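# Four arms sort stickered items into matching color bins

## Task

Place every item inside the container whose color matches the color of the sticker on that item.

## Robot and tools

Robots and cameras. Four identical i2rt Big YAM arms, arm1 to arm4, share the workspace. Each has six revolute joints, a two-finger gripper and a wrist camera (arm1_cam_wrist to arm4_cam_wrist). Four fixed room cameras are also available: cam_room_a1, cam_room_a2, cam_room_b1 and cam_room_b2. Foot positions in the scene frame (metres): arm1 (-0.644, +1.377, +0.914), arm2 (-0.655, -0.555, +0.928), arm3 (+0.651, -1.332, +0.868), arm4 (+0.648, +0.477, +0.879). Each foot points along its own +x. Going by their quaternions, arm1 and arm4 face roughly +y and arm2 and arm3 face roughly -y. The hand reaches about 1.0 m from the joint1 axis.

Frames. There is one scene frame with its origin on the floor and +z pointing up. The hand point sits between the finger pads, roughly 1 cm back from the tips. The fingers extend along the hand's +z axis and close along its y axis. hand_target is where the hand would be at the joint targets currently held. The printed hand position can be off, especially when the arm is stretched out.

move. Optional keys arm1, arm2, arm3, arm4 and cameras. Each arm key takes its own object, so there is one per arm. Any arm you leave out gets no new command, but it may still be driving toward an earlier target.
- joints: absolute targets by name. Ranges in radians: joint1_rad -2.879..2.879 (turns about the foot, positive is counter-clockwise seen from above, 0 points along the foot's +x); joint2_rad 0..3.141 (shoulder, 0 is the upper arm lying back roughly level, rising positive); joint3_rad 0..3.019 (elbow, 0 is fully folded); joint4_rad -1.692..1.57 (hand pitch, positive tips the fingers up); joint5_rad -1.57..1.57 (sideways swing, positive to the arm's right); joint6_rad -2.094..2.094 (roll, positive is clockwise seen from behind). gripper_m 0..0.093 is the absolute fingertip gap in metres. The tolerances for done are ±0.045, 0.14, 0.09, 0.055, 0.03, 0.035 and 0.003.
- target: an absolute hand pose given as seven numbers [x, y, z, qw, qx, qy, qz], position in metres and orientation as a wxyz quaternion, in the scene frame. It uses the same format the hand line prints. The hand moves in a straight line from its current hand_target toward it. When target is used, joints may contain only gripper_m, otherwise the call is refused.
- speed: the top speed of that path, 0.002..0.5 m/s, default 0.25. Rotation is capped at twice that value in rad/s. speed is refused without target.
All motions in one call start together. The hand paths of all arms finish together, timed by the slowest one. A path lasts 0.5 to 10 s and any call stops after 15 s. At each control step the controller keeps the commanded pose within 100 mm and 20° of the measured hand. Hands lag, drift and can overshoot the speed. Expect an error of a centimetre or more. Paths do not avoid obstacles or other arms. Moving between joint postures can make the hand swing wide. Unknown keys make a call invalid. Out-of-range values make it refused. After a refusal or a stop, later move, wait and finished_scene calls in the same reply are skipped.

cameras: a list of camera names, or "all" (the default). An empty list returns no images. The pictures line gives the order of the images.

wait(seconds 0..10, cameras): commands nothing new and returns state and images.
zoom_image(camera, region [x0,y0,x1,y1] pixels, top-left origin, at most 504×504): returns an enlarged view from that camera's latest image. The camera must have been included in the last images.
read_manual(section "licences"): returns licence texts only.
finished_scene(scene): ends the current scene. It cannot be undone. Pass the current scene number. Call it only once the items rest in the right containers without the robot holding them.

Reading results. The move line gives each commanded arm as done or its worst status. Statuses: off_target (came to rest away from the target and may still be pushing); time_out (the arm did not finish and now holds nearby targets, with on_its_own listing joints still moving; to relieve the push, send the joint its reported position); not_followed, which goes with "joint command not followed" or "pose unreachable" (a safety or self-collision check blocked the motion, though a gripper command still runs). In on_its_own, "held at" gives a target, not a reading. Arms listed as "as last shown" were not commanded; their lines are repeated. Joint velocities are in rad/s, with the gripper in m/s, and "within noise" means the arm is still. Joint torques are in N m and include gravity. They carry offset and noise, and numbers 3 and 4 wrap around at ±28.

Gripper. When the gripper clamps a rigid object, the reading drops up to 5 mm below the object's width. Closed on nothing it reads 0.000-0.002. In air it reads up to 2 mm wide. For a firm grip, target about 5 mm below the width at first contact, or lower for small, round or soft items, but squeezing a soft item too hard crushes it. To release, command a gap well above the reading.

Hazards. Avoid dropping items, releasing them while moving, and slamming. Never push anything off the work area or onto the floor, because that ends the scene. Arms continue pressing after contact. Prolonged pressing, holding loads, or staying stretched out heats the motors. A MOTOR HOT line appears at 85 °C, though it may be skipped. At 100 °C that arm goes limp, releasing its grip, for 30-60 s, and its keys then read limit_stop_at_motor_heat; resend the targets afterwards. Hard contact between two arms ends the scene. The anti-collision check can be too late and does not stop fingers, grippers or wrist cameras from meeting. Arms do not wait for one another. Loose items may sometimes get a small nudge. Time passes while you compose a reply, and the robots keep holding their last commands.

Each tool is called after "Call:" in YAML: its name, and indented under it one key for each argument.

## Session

Call:
move:

Scene clock: 0.00 s.
Joint torques (N m): no reading
Motor temperatures (°C): arm1=[20 23 26 23 21 21 21] | arm2=[23 24 25 22 22 20 23] | arm3=[24 23 24 23 24 23 23] | arm4=[22 22 23 22 24 21 24]
Heat: arm1: hottest joint3_rad 26 °C; arm2: hottest joint3_rad 25 °C; arm3: hottest joint1_rad 24 °C; arm4: hottest joint5_rad 24 °C.
Joint velocities: within noise
arm1.joint_positions: joint1_rad=+0.263 joint2_rad=+0.541 joint3_rad=+1.448 joint4_rad=-1.274 joint5_rad=+0.156 joint6_rad=+0.460 gripper_m=+0.09396
arm1.joint_status: not commanded
arm1.hand: x=-0.6722 y=+1.5689 z=+1.5123 quat_wxyz=(-0.269, +0.505, -0.648, -0.503) (m; scene frame)
arm1.hand_target: x=-0.6707 y=+1.5650 z=+1.5242 quat_wxyz=(-0.273, +0.499, -0.642, -0.514) (m; scene frame)
arm1.hand_status: not commanded
arm2.joint_positions: joint1_rad=+0.198 joint2_rad=+0.259 joint3_rad=+1.632 joint4_rad=-1.245 joint5_rad=-0.167 joint6_rad=+0.724 gripper_m=+0.09396
arm2.joint_status: not commanded
arm2.hand: x=-0.6328 y=-0.5393 z=+1.6268 quat_wxyz=(-0.736, -0.518, -0.413, +0.142) (m; scene frame)
arm2.hand_target: x=-0.6348 y=-0.5331 z=+1.6300 quat_wxyz=(-0.741, -0.512, -0.410, +0.144) (m; scene frame)
arm2.hand_status: not commanded
arm3.joint_positions: joint1_rad=-0.202 joint2_rad=+0.522 joint3_rad=+1.369 joint4_rad=-1.376 joint5_rad=-0.141 joint6_rad=+0.009 gripper_m=+0.09396
arm3.joint_status: not commanded
arm3.hand: x=+0.6122 y=-1.5130 z=+1.4112 quat_wxyz=(-0.346, -0.682, -0.528, +0.369) (m; scene frame)
arm3.hand_target: x=+0.6130 y=-1.5103 z=+1.4212 quat_wxyz=(-0.352, -0.676, -0.525, +0.378) (m; scene frame)
arm3.hand_status: not commanded
arm4.joint_positions: joint1_rad=+0.128 joint2_rad=+0.492 joint3_rad=+1.422 joint4_rad=-1.388 joint5_rad=-0.180 joint6_rad=-0.624 gripper_m=+0.09396
arm4.joint_status: not commanded
arm4.hand: x=+0.5903 y=+0.6373 z=+1.4468 quat_wxyz=(-0.401, +0.802, -0.272, -0.348) (m; scene frame)
arm4.hand_target: x=+0.5910 y=+0.6334 z=+1.4564 quat_wxyz=(-0.410, +0.797, -0.269, -0.353) (m; scene frame)
arm4.hand_status: not commanded
pictures: arm1_cam_wrist, arm2_cam_wrist, arm3_cam_wrist, arm4_cam_wrist, cam_room_a1, cam_room_a2, cam_room_b1, cam_room_b2
Images, in order (width x height): arm1_cam_wrist 672x504, arm2_cam_wrist 672x504, arm3_cam_wrist 672x504, arm4_cam_wrist 672x504, cam_room_a1 672x504, cam_room_a2 672x504, cam_room_b1 672x504, cam_room_b2 672x504.

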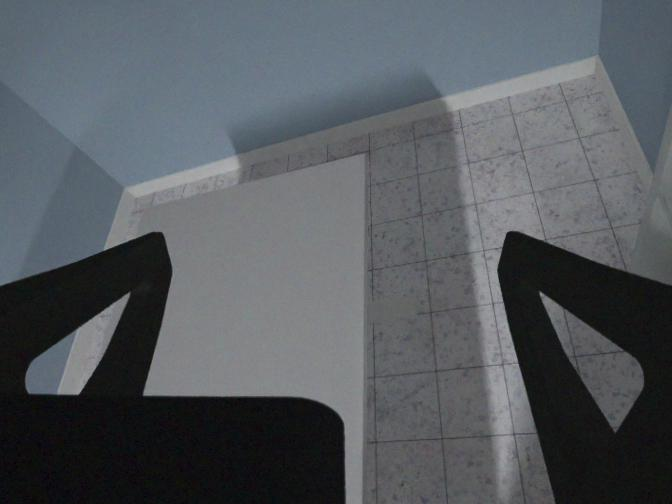

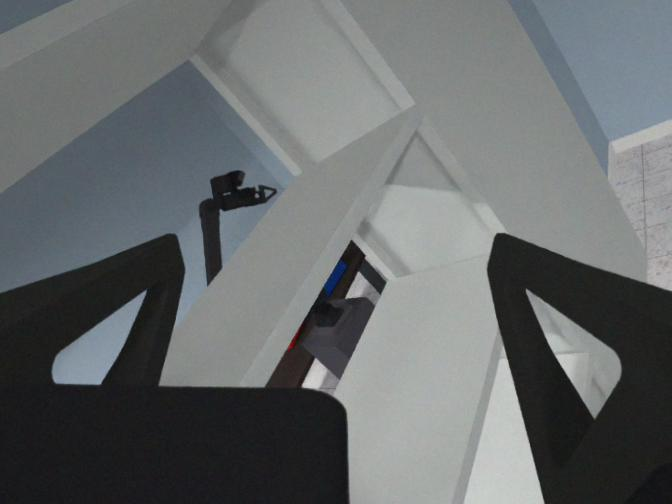

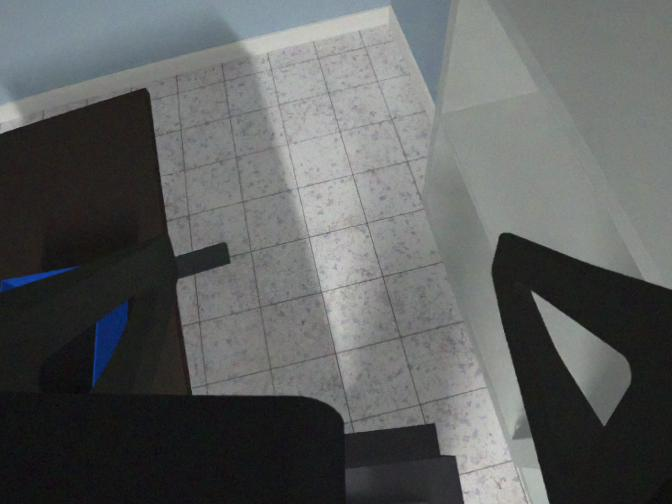

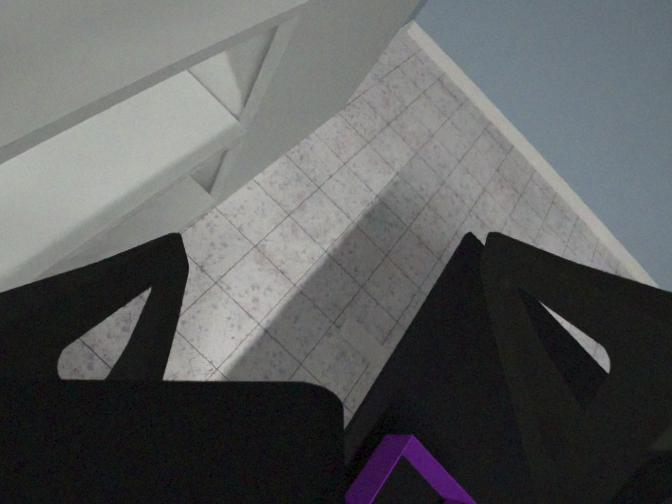

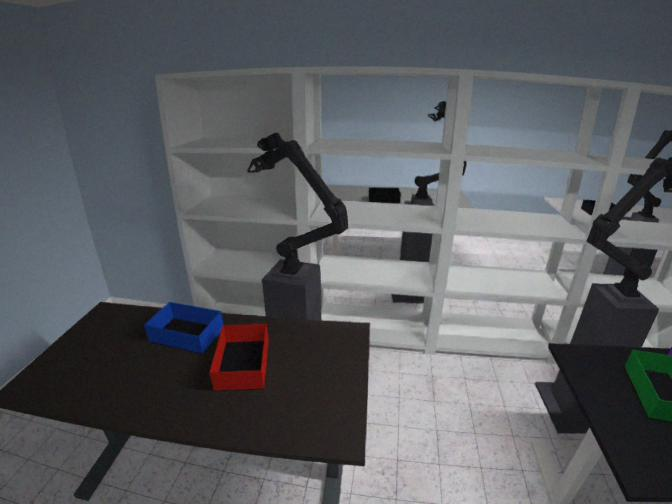

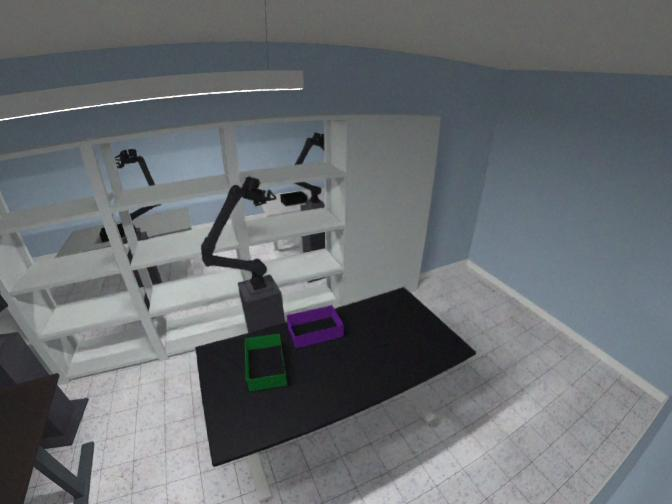

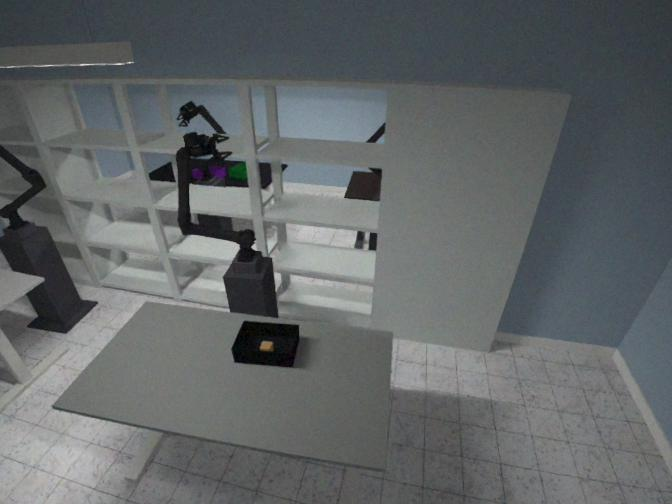

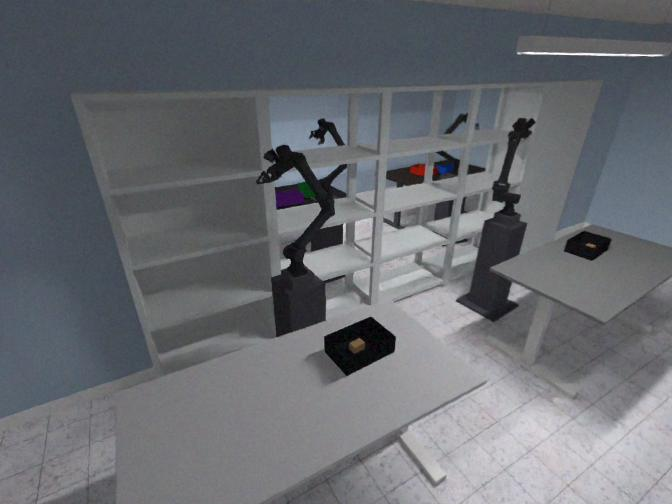

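Call:
zoom_image:
  camera: "cam_room_b1"
  region: [220, 310, 310, 378]

Call:
zoom_image:
  camera: "cam_room_b2"
  region: [315, 310, 405, 378]

Scaled by 5.600.

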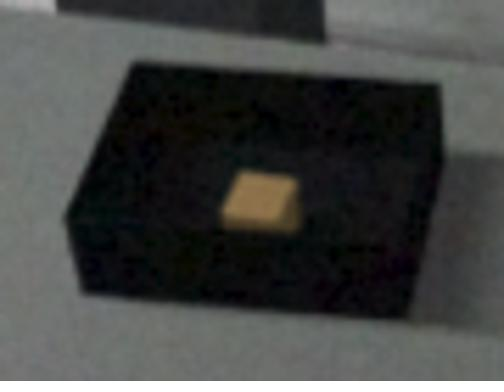

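Scaled by 5.600.

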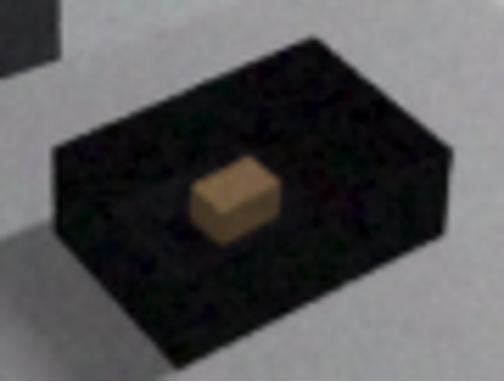

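Call:
move:
  arm1: {"joints":{"joint1_rad":1.5,"joint2_rad":1.276,"joint3_rad":1.512,"joint4_rad":-1.6,"joint5_rad":0,"joint6_rad":0}}
  arm2: {"joints":{"joint1_rad":-1.57,"joint2_rad":1.276,"joint3_rad":1.512,"joint4_rad":-1.6,"joint5_rad":0,"joint6_rad":0}}
  arm3: {"joints":{"joint2_rad":0.507,"joint3_rad":1.249,"joint4_rad":-1.088,"joint5_rad":0,"joint6_rad":0}}
  arm4: {"joints":{"joint2_rad":0.507,"joint3_rad":1.249,"joint4_rad":-1.088,"joint5_rad":0,"joint6_rad":0}}
  cameras: ["arm1_cam_wrist","arm2_cam_wrist"]

Scene clock: 9.00 s.
Joint torques (N m): arm1=[-1.67 -8.12 12.64 0.36 0.06 -0.05] | arm2=[0.85 -11.93 11.21 0.61 0 -0.08] | arm3=[1.32 2.32 8.27 2.61 0.11 -0.13] | arm4=[1.08 1.85 8.36 2.18 0.17 0.15]
Motor temperatures (°C): arm1=[20 23 27 23 21 21 21] | arm2=[23 24 26 22 22 20 23] | arm3=[24 23 25 23 24 23 23] | arm4=[22 22 24 22 24 21 24]
Heat: arm1: hottest joint3_rad 27 °C; arm2: hottest joint3_rad 26 °C; arm3: hottest joint3_rad 25 °C; arm4: hottest joint3_rad 24 °C.
move: arm1 done; arm2 done; arm3 done; arm4 done
Joint velocities: within noise
arm1.joint_positions: joint1_rad=+1.499 joint2_rad=+1.289 joint3_rad=+1.492 joint4_rad=-1.591 joint5_rad=-0.001 joint6_rad=+0.008 gripper_m=+0.09397
arm1.joint_status: all done
arm1.hand: x=-1.0389 y=+1.3777 z=+1.2686 quat_wxyz=(+0.000, +0.995, -0.005, -0.099) (m; scene frame)
arm1.hand_target: x=-1.0366 y=+1.3775 z=+1.2815 quat_wxyz=(-0.001, +0.994, -0.001, -0.111) (m; scene frame)
arm1.hand_status: not commanded
arm2.joint_positions: joint1_rad=-1.572 joint2_rad=+1.284 joint3_rad=+1.508 joint4_rad=-1.588 joint5_rad=+0.000 joint6_rad=+0.015 gripper_m=+0.09399
arm2.joint_status: all done
arm2.hand: x=-1.0560 y=-0.6027 z=+1.2842 quat_wxyz=(-0.005, -0.993, -0.051, +0.102) (m; scene frame)
arm2.hand_target: x=-1.0517 y=-0.6028 z=+1.2887 quat_wxyz=(-0.005, -0.993, -0.059, +0.102) (m; scene frame)
arm2.hand_status: not commanded
arm3.joint_positions: joint1_rad=-0.202 joint2_rad=+0.511 joint3_rad=+1.247 joint4_rad=-1.106 joint5_rad=-0.002 joint6_rad=+0.007 gripper_m=+0.09396
arm3.joint_status: all done
arm3.hand: x=+0.5752 y=-1.5488 z=+1.4130 quat_wxyz=(-0.338, -0.669, -0.477, +0.460) (m; scene frame)
arm3.hand_target: x=+0.5748 y=-1.5485 z=+1.4187 quat_wxyz=(-0.341, -0.662, -0.475, +0.469) (m; scene frame)
arm3.hand_status: not commanded
arm4.joint_positions: joint1_rad=+0.128 joint2_rad=+0.513 joint3_rad=+1.239 joint4_rad=-1.108 joint5_rad=-0.003 joint6_rad=-0.014 gripper_m=+0.09396
arm4.joint_status: all done
arm4.hand: x=+0.6064 y=+0.7143 z=+1.4158 quat_wxyz=(-0.357, +0.641, -0.526, -0.430) (m; scene frame)
arm4.hand_target: x=+0.6075 y=+0.7120 z=+1.4271 quat_wxyz=(-0.365, +0.629, -0.524, -0.443) (m; scene frame)
arm4.hand_status: not commanded
pictures: arm1_cam_wrist, arm2_cam_wrist
Images, in order (width x height): arm1_cam_wrist 672x504, arm2_cam_wrist 672x504.

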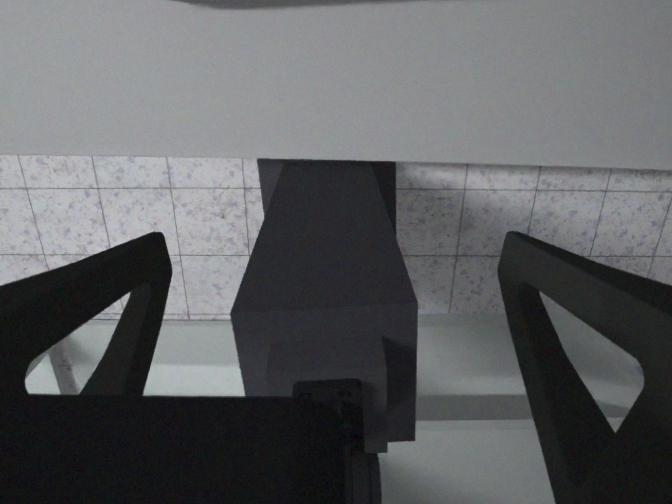

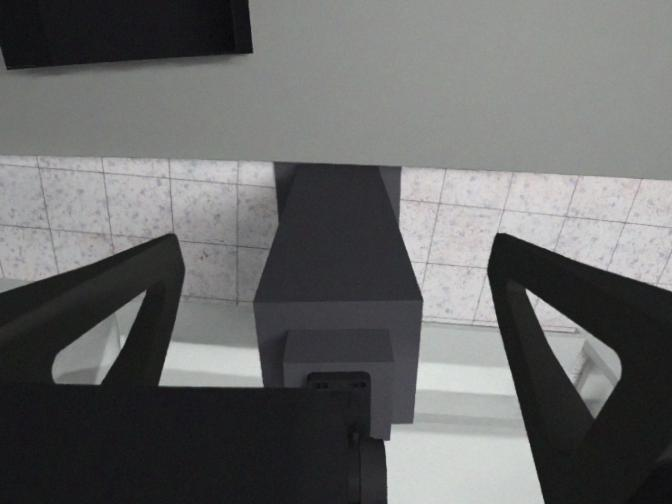

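Call:
move:
  arm1: {"target":[-1.10,1.40,1.03,0,-1,0,0],"speed":0.35}
  arm2: {"target":[-1.05,-0.82,1.03,0,-0.985,-0.1736,0],"speed":0.35}
  cameras: ["arm1_cam_wrist","arm2_cam_wrist"]

Scene clock: 17.97 s.
Joint torques (N m): arm1=[-3.14 -11.46 10.43 0.73 0.05 -0.05] | arm2=[0.15 -15.85 10.28 1.17 -0.08 0.2] | arm3=[1.2 2.32 8.29 2.62 0.11 -0.12] | arm4=[0.67 1.96 8.5 2.07 0.2 0.15]
Motor temperatures (°C): arm1=[20 23 28 23 21 21 21] | arm2=[23 24 27 22 22 20 23] | arm3=[24 23 25 23 24 23 23] | arm4=[22 22 25 22 24 21 24]
Heat: arm1: hottest joint3_rad 28 °C; arm2: hottest joint3_rad 27 °C; arm3: hottest joint3_rad 25 °C; arm4: hottest joint3_rad 25 °C.
move: arm1 done; arm2 done
Joint velocities: within noise
arm1.joint_positions: joint1_rad=+1.463 joint2_rad=+1.635 joint3_rad=+1.216 joint4_rad=-1.194 joint5_rad=-0.002 joint6_rad=-0.042 gripper_m=+0.09397
arm1.joint_status: not commanded
arm1.hand: x=-1.0942 y=+1.3948 z=+1.0242 quat_wxyz=(+0.001, +1.000, +0.001, +0.013) (m; scene frame)
arm1.hand_target: x=-1.0999 y=+1.4001 z=+1.0302 quat_wxyz=(+0.000, +1.000, +0.000, +0.000) (m; scene frame)
arm1.hand_status: done (0.010 m and 1.5 deg from the pose sent, 0.247 m and 11.4 deg at the start)
arm2.joint_positions: joint1_rad=-1.091 joint2_rad=+1.658 joint3_rad=+1.246 joint4_rad=-1.170 joint5_rad=+0.000 joint6_rad=+0.227 gripper_m=+0.09399
arm2.joint_status: not commanded
arm2.hand: x=-1.0439 y=-0.8192 z=+1.0298 quat_wxyz=(+0.004, -0.983, -0.184, -0.006) (m; scene frame)
arm2.hand_target: x=-1.0500 y=-0.8199 z=+1.0299 quat_wxyz=(+0.000, -0.985, -0.174, +0.000) (m; scene frame)
arm2.hand_status: done (0.006 m and 1.5 deg from the pose sent, 0.334 m and 18.4 deg at the start)
arm3, arm4: as last shown
arm4.joint_positions: joint1_rad=+0.128 joint2_rad=+0.513 joint3_rad=+1.239 joint4_rad=-1.108 joint5_rad=-0.003 joint6_rad=-0.013 gripper_m=+0.09396
pictures: arm1_cam_wrist, arm2_cam_wrist
Images, in order (width x height): arm1_cam_wrist 672x504, arm2_cam_wrist 672x504.

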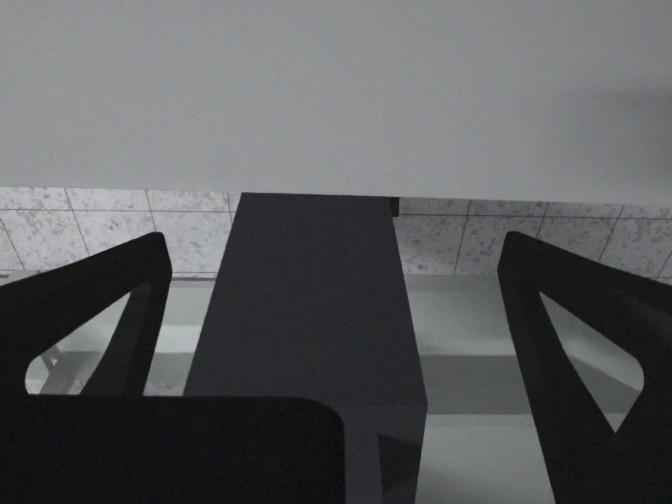

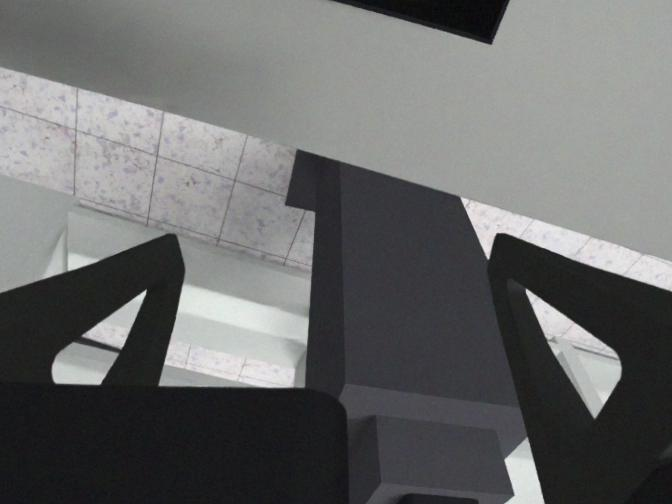

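Call:
move:
  arm1: {"target":[-1.20,1.41,1.04,0,-0.9659,0,0.2588],"speed":0.3}
  arm2: {"target":[-1.16,-0.83,1.03,-0.0472,-0.9498,-0.1760,0.2545],"speed":0.3}
  cameras: ["arm1_cam_wrist","arm2_cam_wrist"]

Scene clock: 34.00 s.
Joint torques (N m): arm1=[-2.84 -12.34 10.11 1.54 -0.09 -0.05] | arm2=[0.21 -17.26 9.07 2.44 0.16 -0.08] | arm3=[1.26 2.37 8.23 2.61 0.11 -0.11] | arm4=[0.79 1.79 8.42 2.18 0.18 0.15]
Motor temperatures (°C): arm1=[20 24 30 23 21 21 21] | arm2=[23 25 29 22 22 20 23] | arm3=[24 23 26 23 24 23 23] | arm4=[22 22 26 22 24 21 24]
Heat: arm1: hottest joint3_rad 30 °C; arm2: hottest joint3_rad 29 °C; arm3: hottest joint3_rad 26 °C; arm4: hottest joint3_rad 26 °C.
move: arm1 off_target; arm2 done
Joint velocities: within noise
arm1.joint_positions: joint1_rad=+1.444 joint2_rad=+1.614 joint3_rad=+1.124 joint4_rad=-0.605 joint5_rad=-0.034 joint6_rad=-0.051 gripper_m=+0.09397
arm1.joint_status: not commanded
arm1.hand: x=-1.1970 y=+1.4038 z=+1.0301 quat_wxyz=(+0.002, +0.970, +0.001, -0.244) (m; scene frame)
arm1.hand_target: x=-1.1999 y=+1.4099 z=+1.0399 quat_wxyz=(+0.000, +0.966, +0.000, -0.259) (m; scene frame)
arm1.hand_status: off_target (0.012 m and 1.8 deg from the pose sent, 0.108 m and 31.5 deg at the start)
arm2.joint_positions: joint1_rad=-1.160 joint2_rad=+1.654 joint3_rad=+1.153 joint4_rad=-0.558 joint5_rad=+0.074 joint6_rad=+0.151 gripper_m=+0.09399
arm2.joint_status: not commanded
arm2.hand: x=-1.1595 y=-0.8344 z=+1.0308 quat_wxyz=(-0.049, -0.952, -0.172, +0.249) (m; scene frame)
arm2.hand_target: x=-1.1600 y=-0.8299 z=+1.0301 quat_wxyz=(-0.047, -0.950, -0.176, +0.254) (m; scene frame)
arm2.hand_status: done (0.004 m and 0.8 deg from the pose sent, 0.117 m and 30.8 deg at the start)
arm3, arm4: as last shown
pictures: arm1_cam_wrist, arm2_cam_wrist
Images, in order (width x height): arm1_cam_wrist 672x504, arm2_cam_wrist 672x504.

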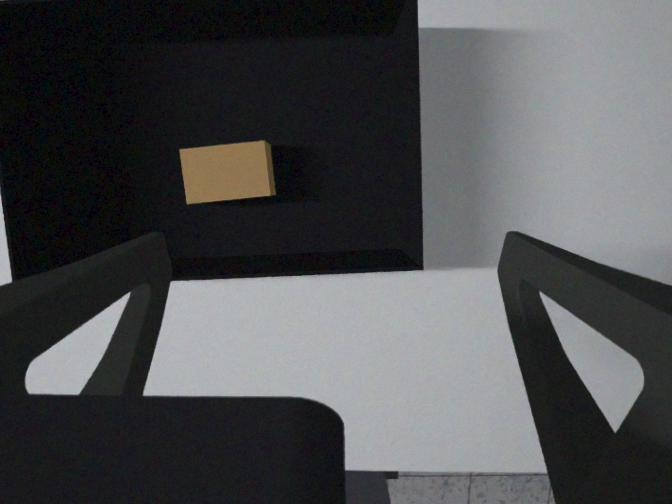

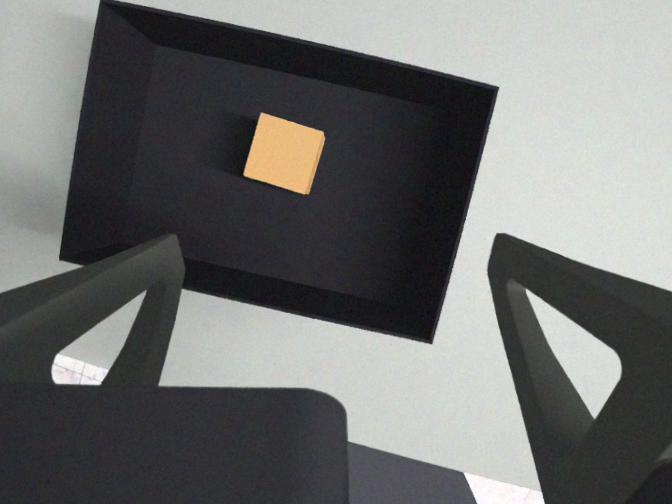

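Call:
zoom_image:
  camera: "arm1_cam_wrist"
  region: [160, 120, 300, 225]

Call:
zoom_image:
  camera: "arm2_cam_wrist"
  region: [220, 95, 360, 200]

Scaled by 3.600.

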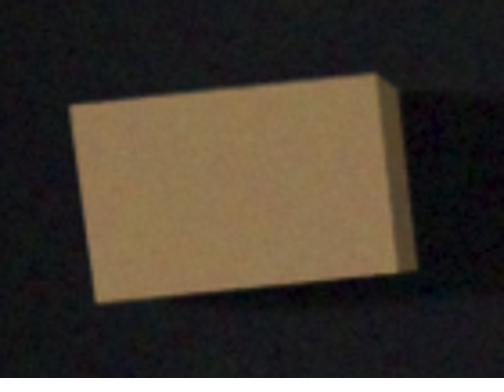

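Scaled by 3.600.

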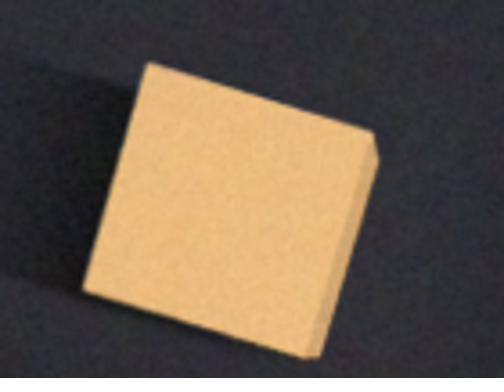

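Call:
move:
  arm1: {"target":[-1.0,1.17,1.0,0.0184,-0.9054,0.0395,0.4222],"speed":0.3}
  arm2: {"target":[-0.94,-0.80,1.0,-0.0734,-0.8925,-0.1573,0.4162],"speed":0.3}
  cameras: ["arm1_cam_wrist","arm2_cam_wrist"]

Scene clock: 69.13 s.
Joint torques (N m): arm1=[-2.37 -4.19 9.37 1.77 0.44 0.11] | arm2=[0.85 -7.82 8.4 2.88 0.44 0.21] | arm3=[1.32 2.49 8.27 2.59 0.1 -0.12] | arm4=[0.79 2.14 8.27 2.03 0.21 0.16]
Motor temperatures (°C): arm1=[20 24 30 23 21 21 21] | arm2=[23 26 29 22 22 20 23] | arm3=[24 23 27 23 24 23 23] | arm4=[22 22 28 22 24 21 24]
Heat: arm1: hottest joint3_rad 30 °C; arm2: hottest joint3_rad 29 °C; arm3: hottest joint3_rad 27 °C; arm4: hottest joint3_rad 28 °C.
move: arm1 done; arm2 done
Joint velocities: within noise
arm1.joint_positions: joint1_rad=+2.275 joint2_rad=+1.308 joint3_rad=+0.557 joint4_rad=-0.179 joint5_rad=+0.602 joint6_rad=+0.635 gripper_m=+0.09397
arm1.joint_status: not commanded
arm1.hand: x=-0.9952 y=+1.1699 z=+0.9994 quat_wxyz=(-0.021, +0.907, -0.030, -0.419) (m; scene frame)
arm1.hand_target: x=-1.0000 y=+1.1700 z=+1.0001 quat_wxyz=(-0.018, +0.905, -0.039, -0.422) (m; scene frame)
arm1.hand_status: done (0.005 m and 1.2 deg from the pose sent, 0.307 m and 22.4 deg at the start)
arm2.joint_positions: joint1_rad=-0.797 joint2_rad=+1.167 joint3_rad=+0.381 joint4_rad=-0.008 joint5_rad=+0.403 joint6_rad=+0.357 gripper_m=+0.09399
arm2.joint_status: not commanded
arm2.hand: x=-0.9394 y=-0.7988 z=+0.9961 quat_wxyz=(-0.065, -0.895, -0.167, +0.408) (m; scene frame)
arm2.hand_target: x=-0.9400 y=-0.7999 z=+0.9999 quat_wxyz=(-0.073, -0.893, -0.157, +0.416) (m; scene frame)
arm2.hand_status: done (0.004 m and 1.8 deg from the pose sent, 0.224 m and 20.6 deg at the start)
arm3, arm4: as last shown
pictures: arm1_cam_wrist, arm2_cam_wrist
Images, in order (width x height): arm1_cam_wrist 672x504, arm2_cam_wrist 672x504.

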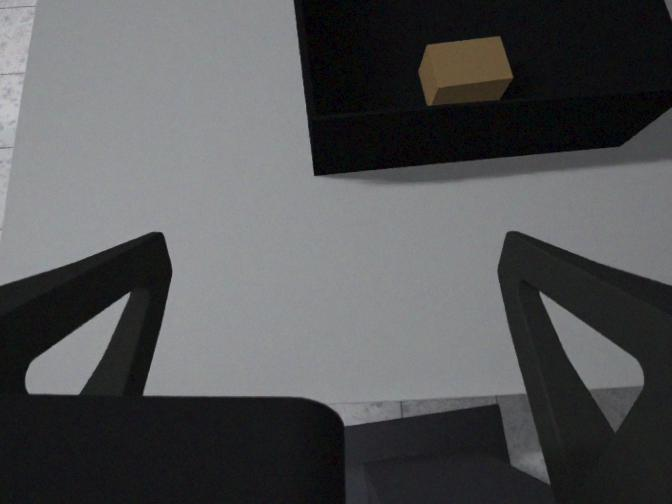

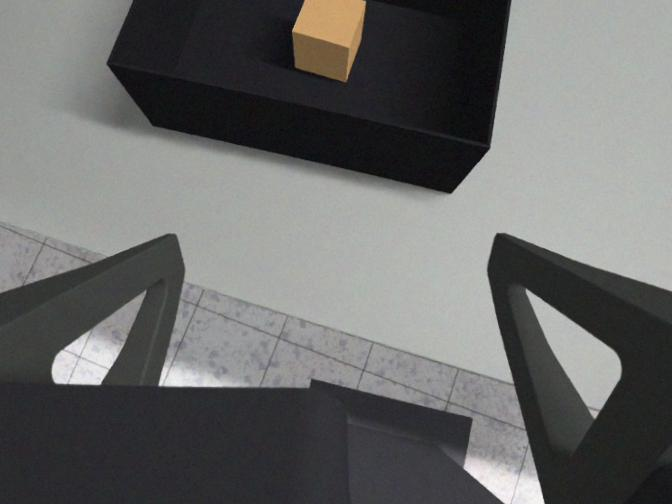

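Call:
move:
  arm1: {"target":[-1.24,1.313,0.96,0,-0.7373,0.6756,0],"speed":0.4}
  arm2: {"target":[-1.20,-0.894,0.95,0,-0.9988,-0.048,0],"speed":0.4}
  cameras: ["arm1_cam_wrist","arm2_cam_wrist"]

Scene clock: 87.13 s.
Joint torques (N m): arm1=[-2.02 -15.62 14.28 -0.06 0.07 0.14] | arm2=[0.26 -20.42 14.31 0.18 -0.14 0.21] | arm3=[1.26 2.49 8.27 2.59 0.11 -0.13] | arm4=[0.44 2.08 8.35 2.11 0.21 0.16]
Motor temperatures (°C): arm1=[20 24 30 23 22 21 21] | arm2=[23 25 29 22 22 20 23] | arm3=[24 23 27 23 24 23 23] | arm4=[22 22 29 22 24 21 24]
Heat: arm1: hottest joint3_rad 30 °C; arm2: hottest joint3_rad 29 °C; arm3: hottest joint3_rad 27 °C; arm4: hottest joint3_rad 29 °C.
move: arm1 off_target; arm2 off_target
Joint velocities: within noise
arm1.joint_positions: joint1_rad=+1.607 joint2_rad=+2.029 joint3_rad=+1.569 joint4_rad=-1.159 joint5_rad=-0.003 joint6_rad=+1.581 gripper_m=+0.09398
arm1.joint_status: not commanded
arm1.hand: x=-1.2208 y=+1.3165 z=+0.9479 quat_wxyz=(-0.013, +0.739, -0.673, +0.011) (m; scene frame)
arm1.hand_target: x=-1.2391 y=+1.3130 z=+0.9603 quat_wxyz=(+0.000, +0.737, -0.675, +0.000) (m; scene frame)
arm1.hand_status: off_target (0.023 m and 1.9 deg from the pose sent, 0.286 m and 92.8 deg at the start)
arm2.joint_positions: joint1_rad=-1.126 joint2_rad=+2.115 joint3_rad=+1.712 joint4_rad=-1.175 joint5_rad=+0.002 joint6_rad=+0.445 gripper_m=+0.09399
arm2.joint_status: not commanded
arm2.hand: x=-1.1853 y=-0.8878 z=+0.9499 quat_wxyz=(+0.004, -0.998, -0.058, -0.003) (m; scene frame)
arm2.hand_target: x=-1.1994 y=-0.8937 z=+0.9502 quat_wxyz=(+0.000, -0.999, -0.048, +0.001) (m; scene frame)
arm2.hand_status: off_target (0.016 m and 1.3 deg from the pose sent, 0.281 m and 51.1 deg at the start)
arm3, arm4: as last shown
pictures: arm1_cam_wrist, arm2_cam_wrist
Images, in order (width x height): arm1_cam_wrist 672x504, arm2_cam_wrist 672x504.

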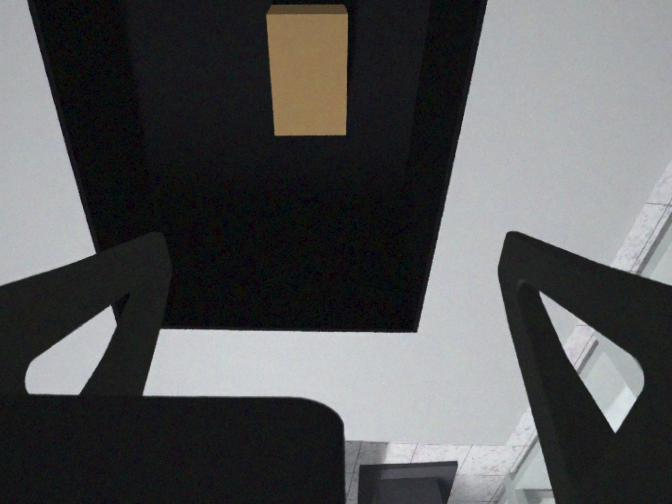

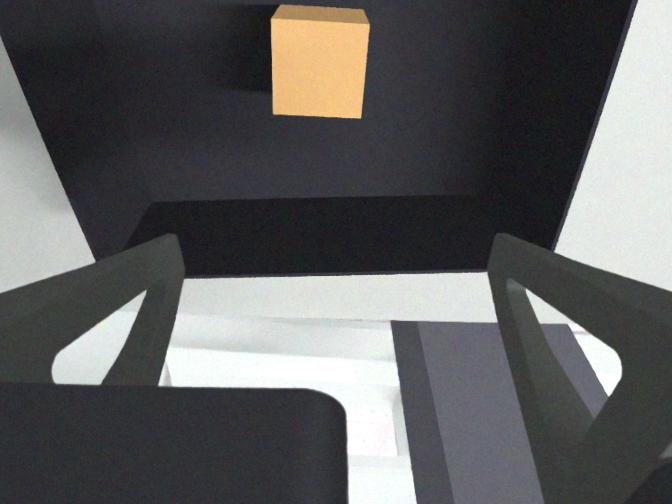

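Call:
move:
  arm1: {"target":[-1.254,1.313,0.85,0,-0.7373,0.6756,0],"speed":0.15}
  arm2: {"target":[-1.204,-0.904,0.85,0,-0.9988,-0.048,0],"speed":0.15}
  cameras: ["arm1_cam_wrist","arm2_cam_wrist"]

Scene clock: 94.90 s.
Joint torques (N m): arm1=[-1.79 -17.2 11.23 0.73 0.06 0.11] | arm2=[1.08 -21.89 11.73 1.18 -0.14 0.22] | arm3=[1.38 2.43 8.25 2.61 0.11 -0.13] | arm4=[0.91 1.85 8.49 2.19 0.22 0.18]
Motor temperatures (°C): arm1=[20 24 32 23 22 21 21] | arm2=[23 26 31 22 22 20 23] | arm3=[24 23 27 23 24 23 23] | arm4=[22 22 29 22 24 21 24]
Heat: arm1: hottest joint3_rad 32 °C; arm2: hottest joint3_rad 31 °C; arm3: hottest joint3_rad 27 °C; arm4: hottest joint3_rad 29 °C.
move: arm1 off_target; arm2 off_target
Joint velocities: within noise
arm1.joint_positions: joint1_rad=+1.607 joint2_rad=+2.209 joint3_rad=+1.569 joint4_rad=-0.983 joint5_rad=-0.003 joint6_rad=+1.582 gripper_m=+0.09398
arm1.joint_status: not commanded
arm1.hand: x=-1.2371 y=+1.3152 z=+0.8435 quat_wxyz=(-0.014, +0.739, -0.673, +0.012) (m; scene frame)
arm1.hand_target: x=-1.2535 y=+1.3130 z=+0.8505 quat_wxyz=(+0.000, +0.737, -0.675, +0.000) (m; scene frame)
arm1.hand_status: off_target (0.018 m and 2.2 deg from the pose sent, 0.104 m and 1.9 deg at the start)
arm2.joint_positions: joint1_rad=-1.126 joint2_rad=+2.266 joint3_rad=+1.712 joint4_rad=-1.031 joint5_rad=+0.002 joint6_rad=+0.455 gripper_m=+0.09399
arm2.joint_status: not commanded
arm2.hand: x=-1.1955 y=-0.8940 z=+0.8574 quat_wxyz=(+0.006, -0.999, -0.053, -0.007) (m; scene frame)
arm2.hand_target: x=-1.2034 y=-0.9038 z=+0.8502 quat_wxyz=(+0.000, -0.999, -0.048, +0.000) (m; scene frame)
arm2.hand_status: off_target (0.015 m and 1.1 deg from the pose sent, 0.103 m and 1.3 deg at the start)
arm3, arm4: as last shown
pictures: arm1_cam_wrist, arm2_cam_wrist
Images, in order (width x height): arm1_cam_wrist 672x504, arm2_cam_wrist 672x504.

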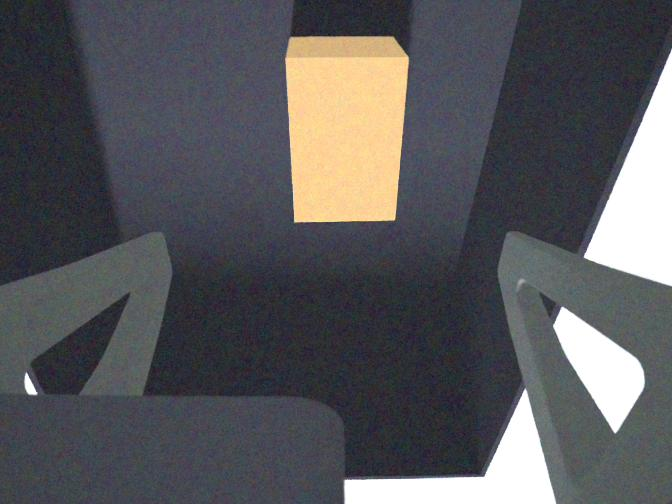

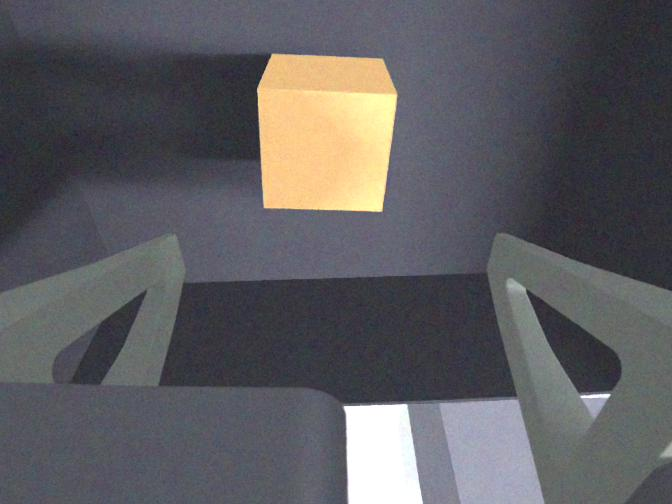

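Call:
move:
  arm1: {"target":[-1.254,1.315,0.764,0,-0.7373,0.6756,0],"speed":0.12}
  arm2: {"target":[-1.202,-0.909,0.757,0,-0.9988,-0.048,0],"speed":0.12}
  cameras: ["arm1_cam_wrist","arm2_cam_wrist"]

Scene clock: 99.40 s.
Joint torques (N m): arm1=[-1.9 -17.2 9.85 0.73 0.08 0.07] | arm2=[1.38 -22.36 11.56 1.16 -0.12 0.21] | arm3=[1.14 2.43 8.27 2.59 0.11 -0.12] | arm4=[0.73 2.02 8.38 2.21 0.21 0.2]
Motor temperatures (°C): arm1=[20 25 32 23 22 21 21] | arm2=[23 26 32 22 22 20 23] | arm3=[24 23 27 23 24 23 23] | arm4=[22 22 29 22 24 21 24]
Heat: arm1: hottest joint3_rad 32 °C; arm2: hottest joint3_rad 32 °C; arm3: hottest joint3_rad 27 °C; arm4: hottest joint3_rad 29 °C.
move: arm1 off_target; arm2 off_target
Joint velocities: within noise
arm1.joint_positions: joint1_rad=+1.607 joint2_rad=+2.349 joint3_rad=+1.569 joint4_rad=-0.836 joint5_rad=-0.003 joint6_rad=+1.582 gripper_m=+0.09398
arm1.joint_status: not commanded
arm1.hand: x=-1.2395 y=+1.3153 z=+0.7617 quat_wxyz=(-0.011, +0.739, -0.673, +0.009) (m; scene frame)
arm1.hand_target: x=-1.2536 y=+1.3150 z=+0.7643 quat_wxyz=(+0.000, +0.737, -0.676, +0.000) (m; scene frame)
arm1.hand_status: off_target (0.015 m and 1.7 deg from the pose sent, 0.081 m and 2.2 deg at the start)
arm2.joint_positions: joint1_rad=-1.123 joint2_rad=+2.418 joint3_rad=+1.712 joint4_rad=-0.888 joint5_rad=+0.002 joint6_rad=+0.464 gripper_m=+0.09399
arm2.joint_status: not commanded
arm2.hand: x=-1.1919 y=-0.8945 z=+0.7627 quat_wxyz=(+0.008, -0.999, -0.051, -0.011) (m; scene frame)
arm2.hand_target: x=-1.2013 y=-0.9086 z=+0.7575 quat_wxyz=(+0.000, -0.999, -0.048, +0.000) (m; scene frame)
arm2.hand_status: off_target (0.019 m and 1.6 deg from the pose sent, 0.102 m and 1.1 deg at the start)
arm3, arm4: as last shown
pictures: arm1_cam_wrist, arm2_cam_wrist
Images, in order (width x height): arm1_cam_wrist 672x504, arm2_cam_wrist 672x504.

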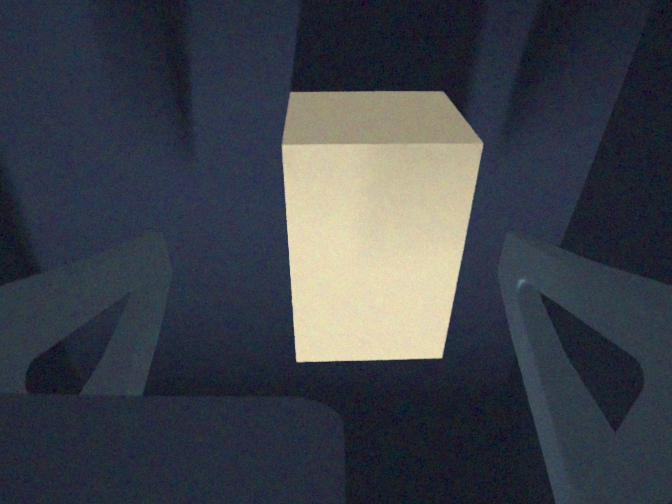

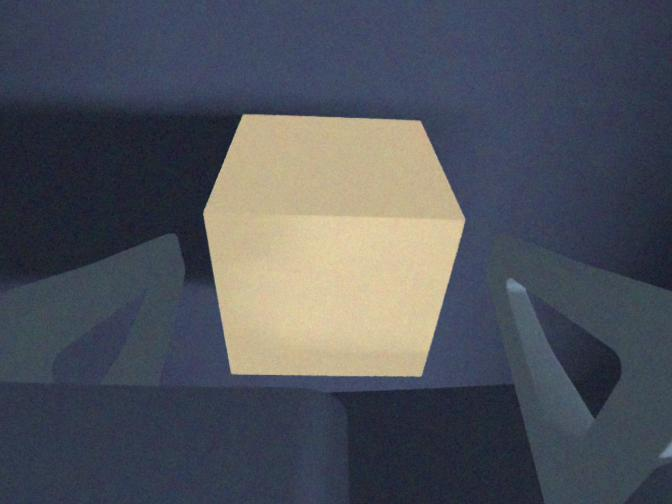

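Call:
move:
  arm1: {"target":[-1.242,1.323,0.766,0,-0.7373,0.6756,0],"speed":0.1}
  arm2: {"target":[-1.213,-0.909,0.757,0,-0.9988,-0.048,0],"speed":0.1}
  cameras: []

Call:
move:
  arm1: {"joints":{"gripper_m":0.035}}
  arm2: {"joints":{"gripper_m":0.042}}
  cameras: ["arm1_cam_wrist","arm2_cam_wrist"]

Scene clock: 110.07 s.
Joint torques (N m): arm1=[-2.61 -18.9 7.32 0.83 0.11 -0.1] | arm2=[0.67 -21.71 12.01 0.31 -0.11 0.12] | arm3=[1.26 2.32 8.28 2.58 0.11 -0.11] | arm4=[0.91 1.79 8.47 2.17 0.21 0.17]
Motor temperatures (°C): arm1=[20 25 33 23 21 21 21] | arm2=[23 26 32 22 22 20 23] | arm3=[24 23 27 23 24 23 23] | arm4=[22 22 30 22 24 21 24]
Heat: arm1: hottest joint3_rad 33 °C; arm2: hottest joint3_rad 32 °C; arm3: hottest joint3_rad 27 °C; arm4: hottest joint3_rad 30 °C.
move: arm1 off_target; arm2 off_target
Joint velocities: within noise
arm1.joint_positions: joint1_rad=+1.605 joint2_rad=+2.349 joint3_rad=+1.544 joint4_rad=-0.813 joint5_rad=-0.003 joint6_rad=+1.582 gripper_m=+0.09398
arm1.joint_status: not commanded
arm1.hand: x=-1.2328 y=+1.3172 z=+0.7549 quat_wxyz=(-0.012, +0.739, -0.674, +0.010) (m; scene frame)
arm1.hand_target: x=-1.2418 y=+1.3230 z=+0.7659 quat_wxyz=(+0.000, +0.737, -0.676, +0.000) (m; scene frame)
arm1.hand_status: off_target (0.016 m and 1.8 deg from the pose sent, 0.009 m and 1.7 deg at the start)
arm2.joint_positions: joint1_rad=-1.123 joint2_rad=+2.427 joint3_rad=+1.753 joint4_rad=-0.888 joint5_rad=+0.002 joint6_rad=+0.464 gripper_m=+0.09399
arm2.joint_status: not commanded
arm2.hand: x=-1.2067 y=-0.9039 z=+0.7694 quat_wxyz=(+0.000, -0.999, -0.050, +0.003) (m; scene frame)
arm2.hand_target: x=-1.2124 y=-0.9086 z=+0.7572 quat_wxyz=(+0.000, -0.999, -0.048, +0.000) (m; scene frame)
arm2.hand_status: off_target (0.015 m and 0.5 deg from the pose sent, 0.026 m and 1.6 deg at the start)
arm3, arm4: as last shown
pictures: none
No camera images: "cameras" was empty.

Scene clock: 110.70 s.
Joint torques (N m): arm1=[-2.78 -19.25 7.3 0.73 0.08 -0.05] | arm2=[0.67 -21.54 12 0.29 -0.07 0.12] | arm3=[1.14 2.37 8.29 2.59 0.11 -0.13] | arm4=[0.85 1.44 8.39 2.19 0.18 0.17]
Motor temperatures (°C): arm1=[20 25 32 23 21 21 21] | arm2=[23 26 32 22 22 20 23] | arm3=[24 23 27 23 24 23 23] | arm4=[22 22 30 22 24 21 24]
Heat: arm1: hottest joint3_rad 32 °C; arm2: hottest joint3_rad 32 °C; arm3: hottest joint3_rad 27 °C; arm4: hottest joint3_rad 30 °C.
move: arm1 off_target; arm2 off_target
Joint velocities: within noise
arm1.joint_positions: joint1_rad=+1.605 joint2_rad=+2.349 joint3_rad=+1.544 joint4_rad=-0.812 joint5_rad=-0.003 joint6_rad=+1.581 gripper_m=+0.04363
arm1.joint_status: gripper_m off_target (ended at +0.04365, target +0.03500)
arm1.hand: x=-1.2330 y=+1.3172 z=+0.7549 quat_wxyz=(-0.012, +0.739, -0.674, +0.010) (m; scene frame)
arm1.hand_target: x=-1.2418 y=+1.3230 z=+0.7659 quat_wxyz=(+0.000, +0.737, -0.676, +0.000) (m; scene frame)
arm1.hand_status: not commanded
arm2.joint_positions: joint1_rad=-1.123 joint2_rad=+2.427 joint3_rad=+1.753 joint4_rad=-0.888 joint5_rad=+0.001 joint6_rad=+0.464 gripper_m=+0.05305
arm2.joint_status: gripper_m off_target (ended at +0.05308, target +0.04200)
arm2.hand: x=-1.2066 y=-0.9040 z=+0.7694 quat_wxyz=(+0.000, -0.999, -0.050, +0.003) (m; scene frame)
arm2.hand_target: x=-1.2125 y=-0.9086 z=+0.7573 quat_wxyz=(+0.000, -0.999, -0.048, +0.001) (m; scene frame)
arm2.hand_status: not commanded
arm3.joint_positions: joint1_rad=-0.202 joint2_rad=+0.511 joint3_rad=+1.247 joint4_rad=-1.106 joint5_rad=-0.002 joint6_rad=+0.007 gripper_m=+0.09396
arm3.joint_status: not commanded
arm3.hand: x=+0.5752 y=-1.5488 z=+1.4130 quat_wxyz=(-0.338, -0.669, -0.477, +0.460) (m; scene frame)
arm3.hand_target: x=+0.5748 y=-1.5485 z=+1.4187 quat_wxyz=(-0.341, -0.662, -0.475, +0.469) (m; scene frame)
arm3.hand_status: not commanded
arm4.joint_positions: joint1_rad=+0.128 joint2_rad=+0.513 joint3_rad=+1.239 joint4_rad=-1.108 joint5_rad=-0.003 joint6_rad=-0.013 gripper_m=+0.09396
arm4.joint_status: not commanded
arm4.hand: x=+0.6064 y=+0.7143 z=+1.4158 quat_wxyz=(-0.357, +0.641, -0.526, -0.430) (m; scene frame)
arm4.hand_target: x=+0.6075 y=+0.7120 z=+1.4271 quat_wxyz=(-0.365, +0.629, -0.524, -0.443) (m; scene frame)
arm4.hand_status: not commanded
pictures: arm1_cam_wrist, arm2_cam_wrist
Images, in order (width x height): arm1_cam_wrist 672x504, arm2_cam_wrist 672x504.

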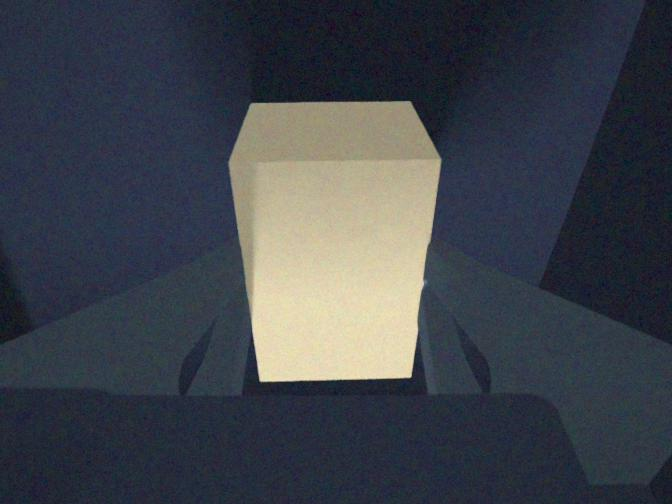

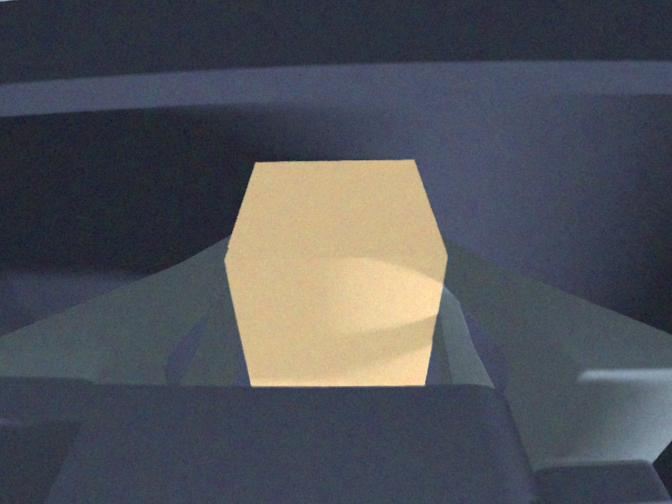

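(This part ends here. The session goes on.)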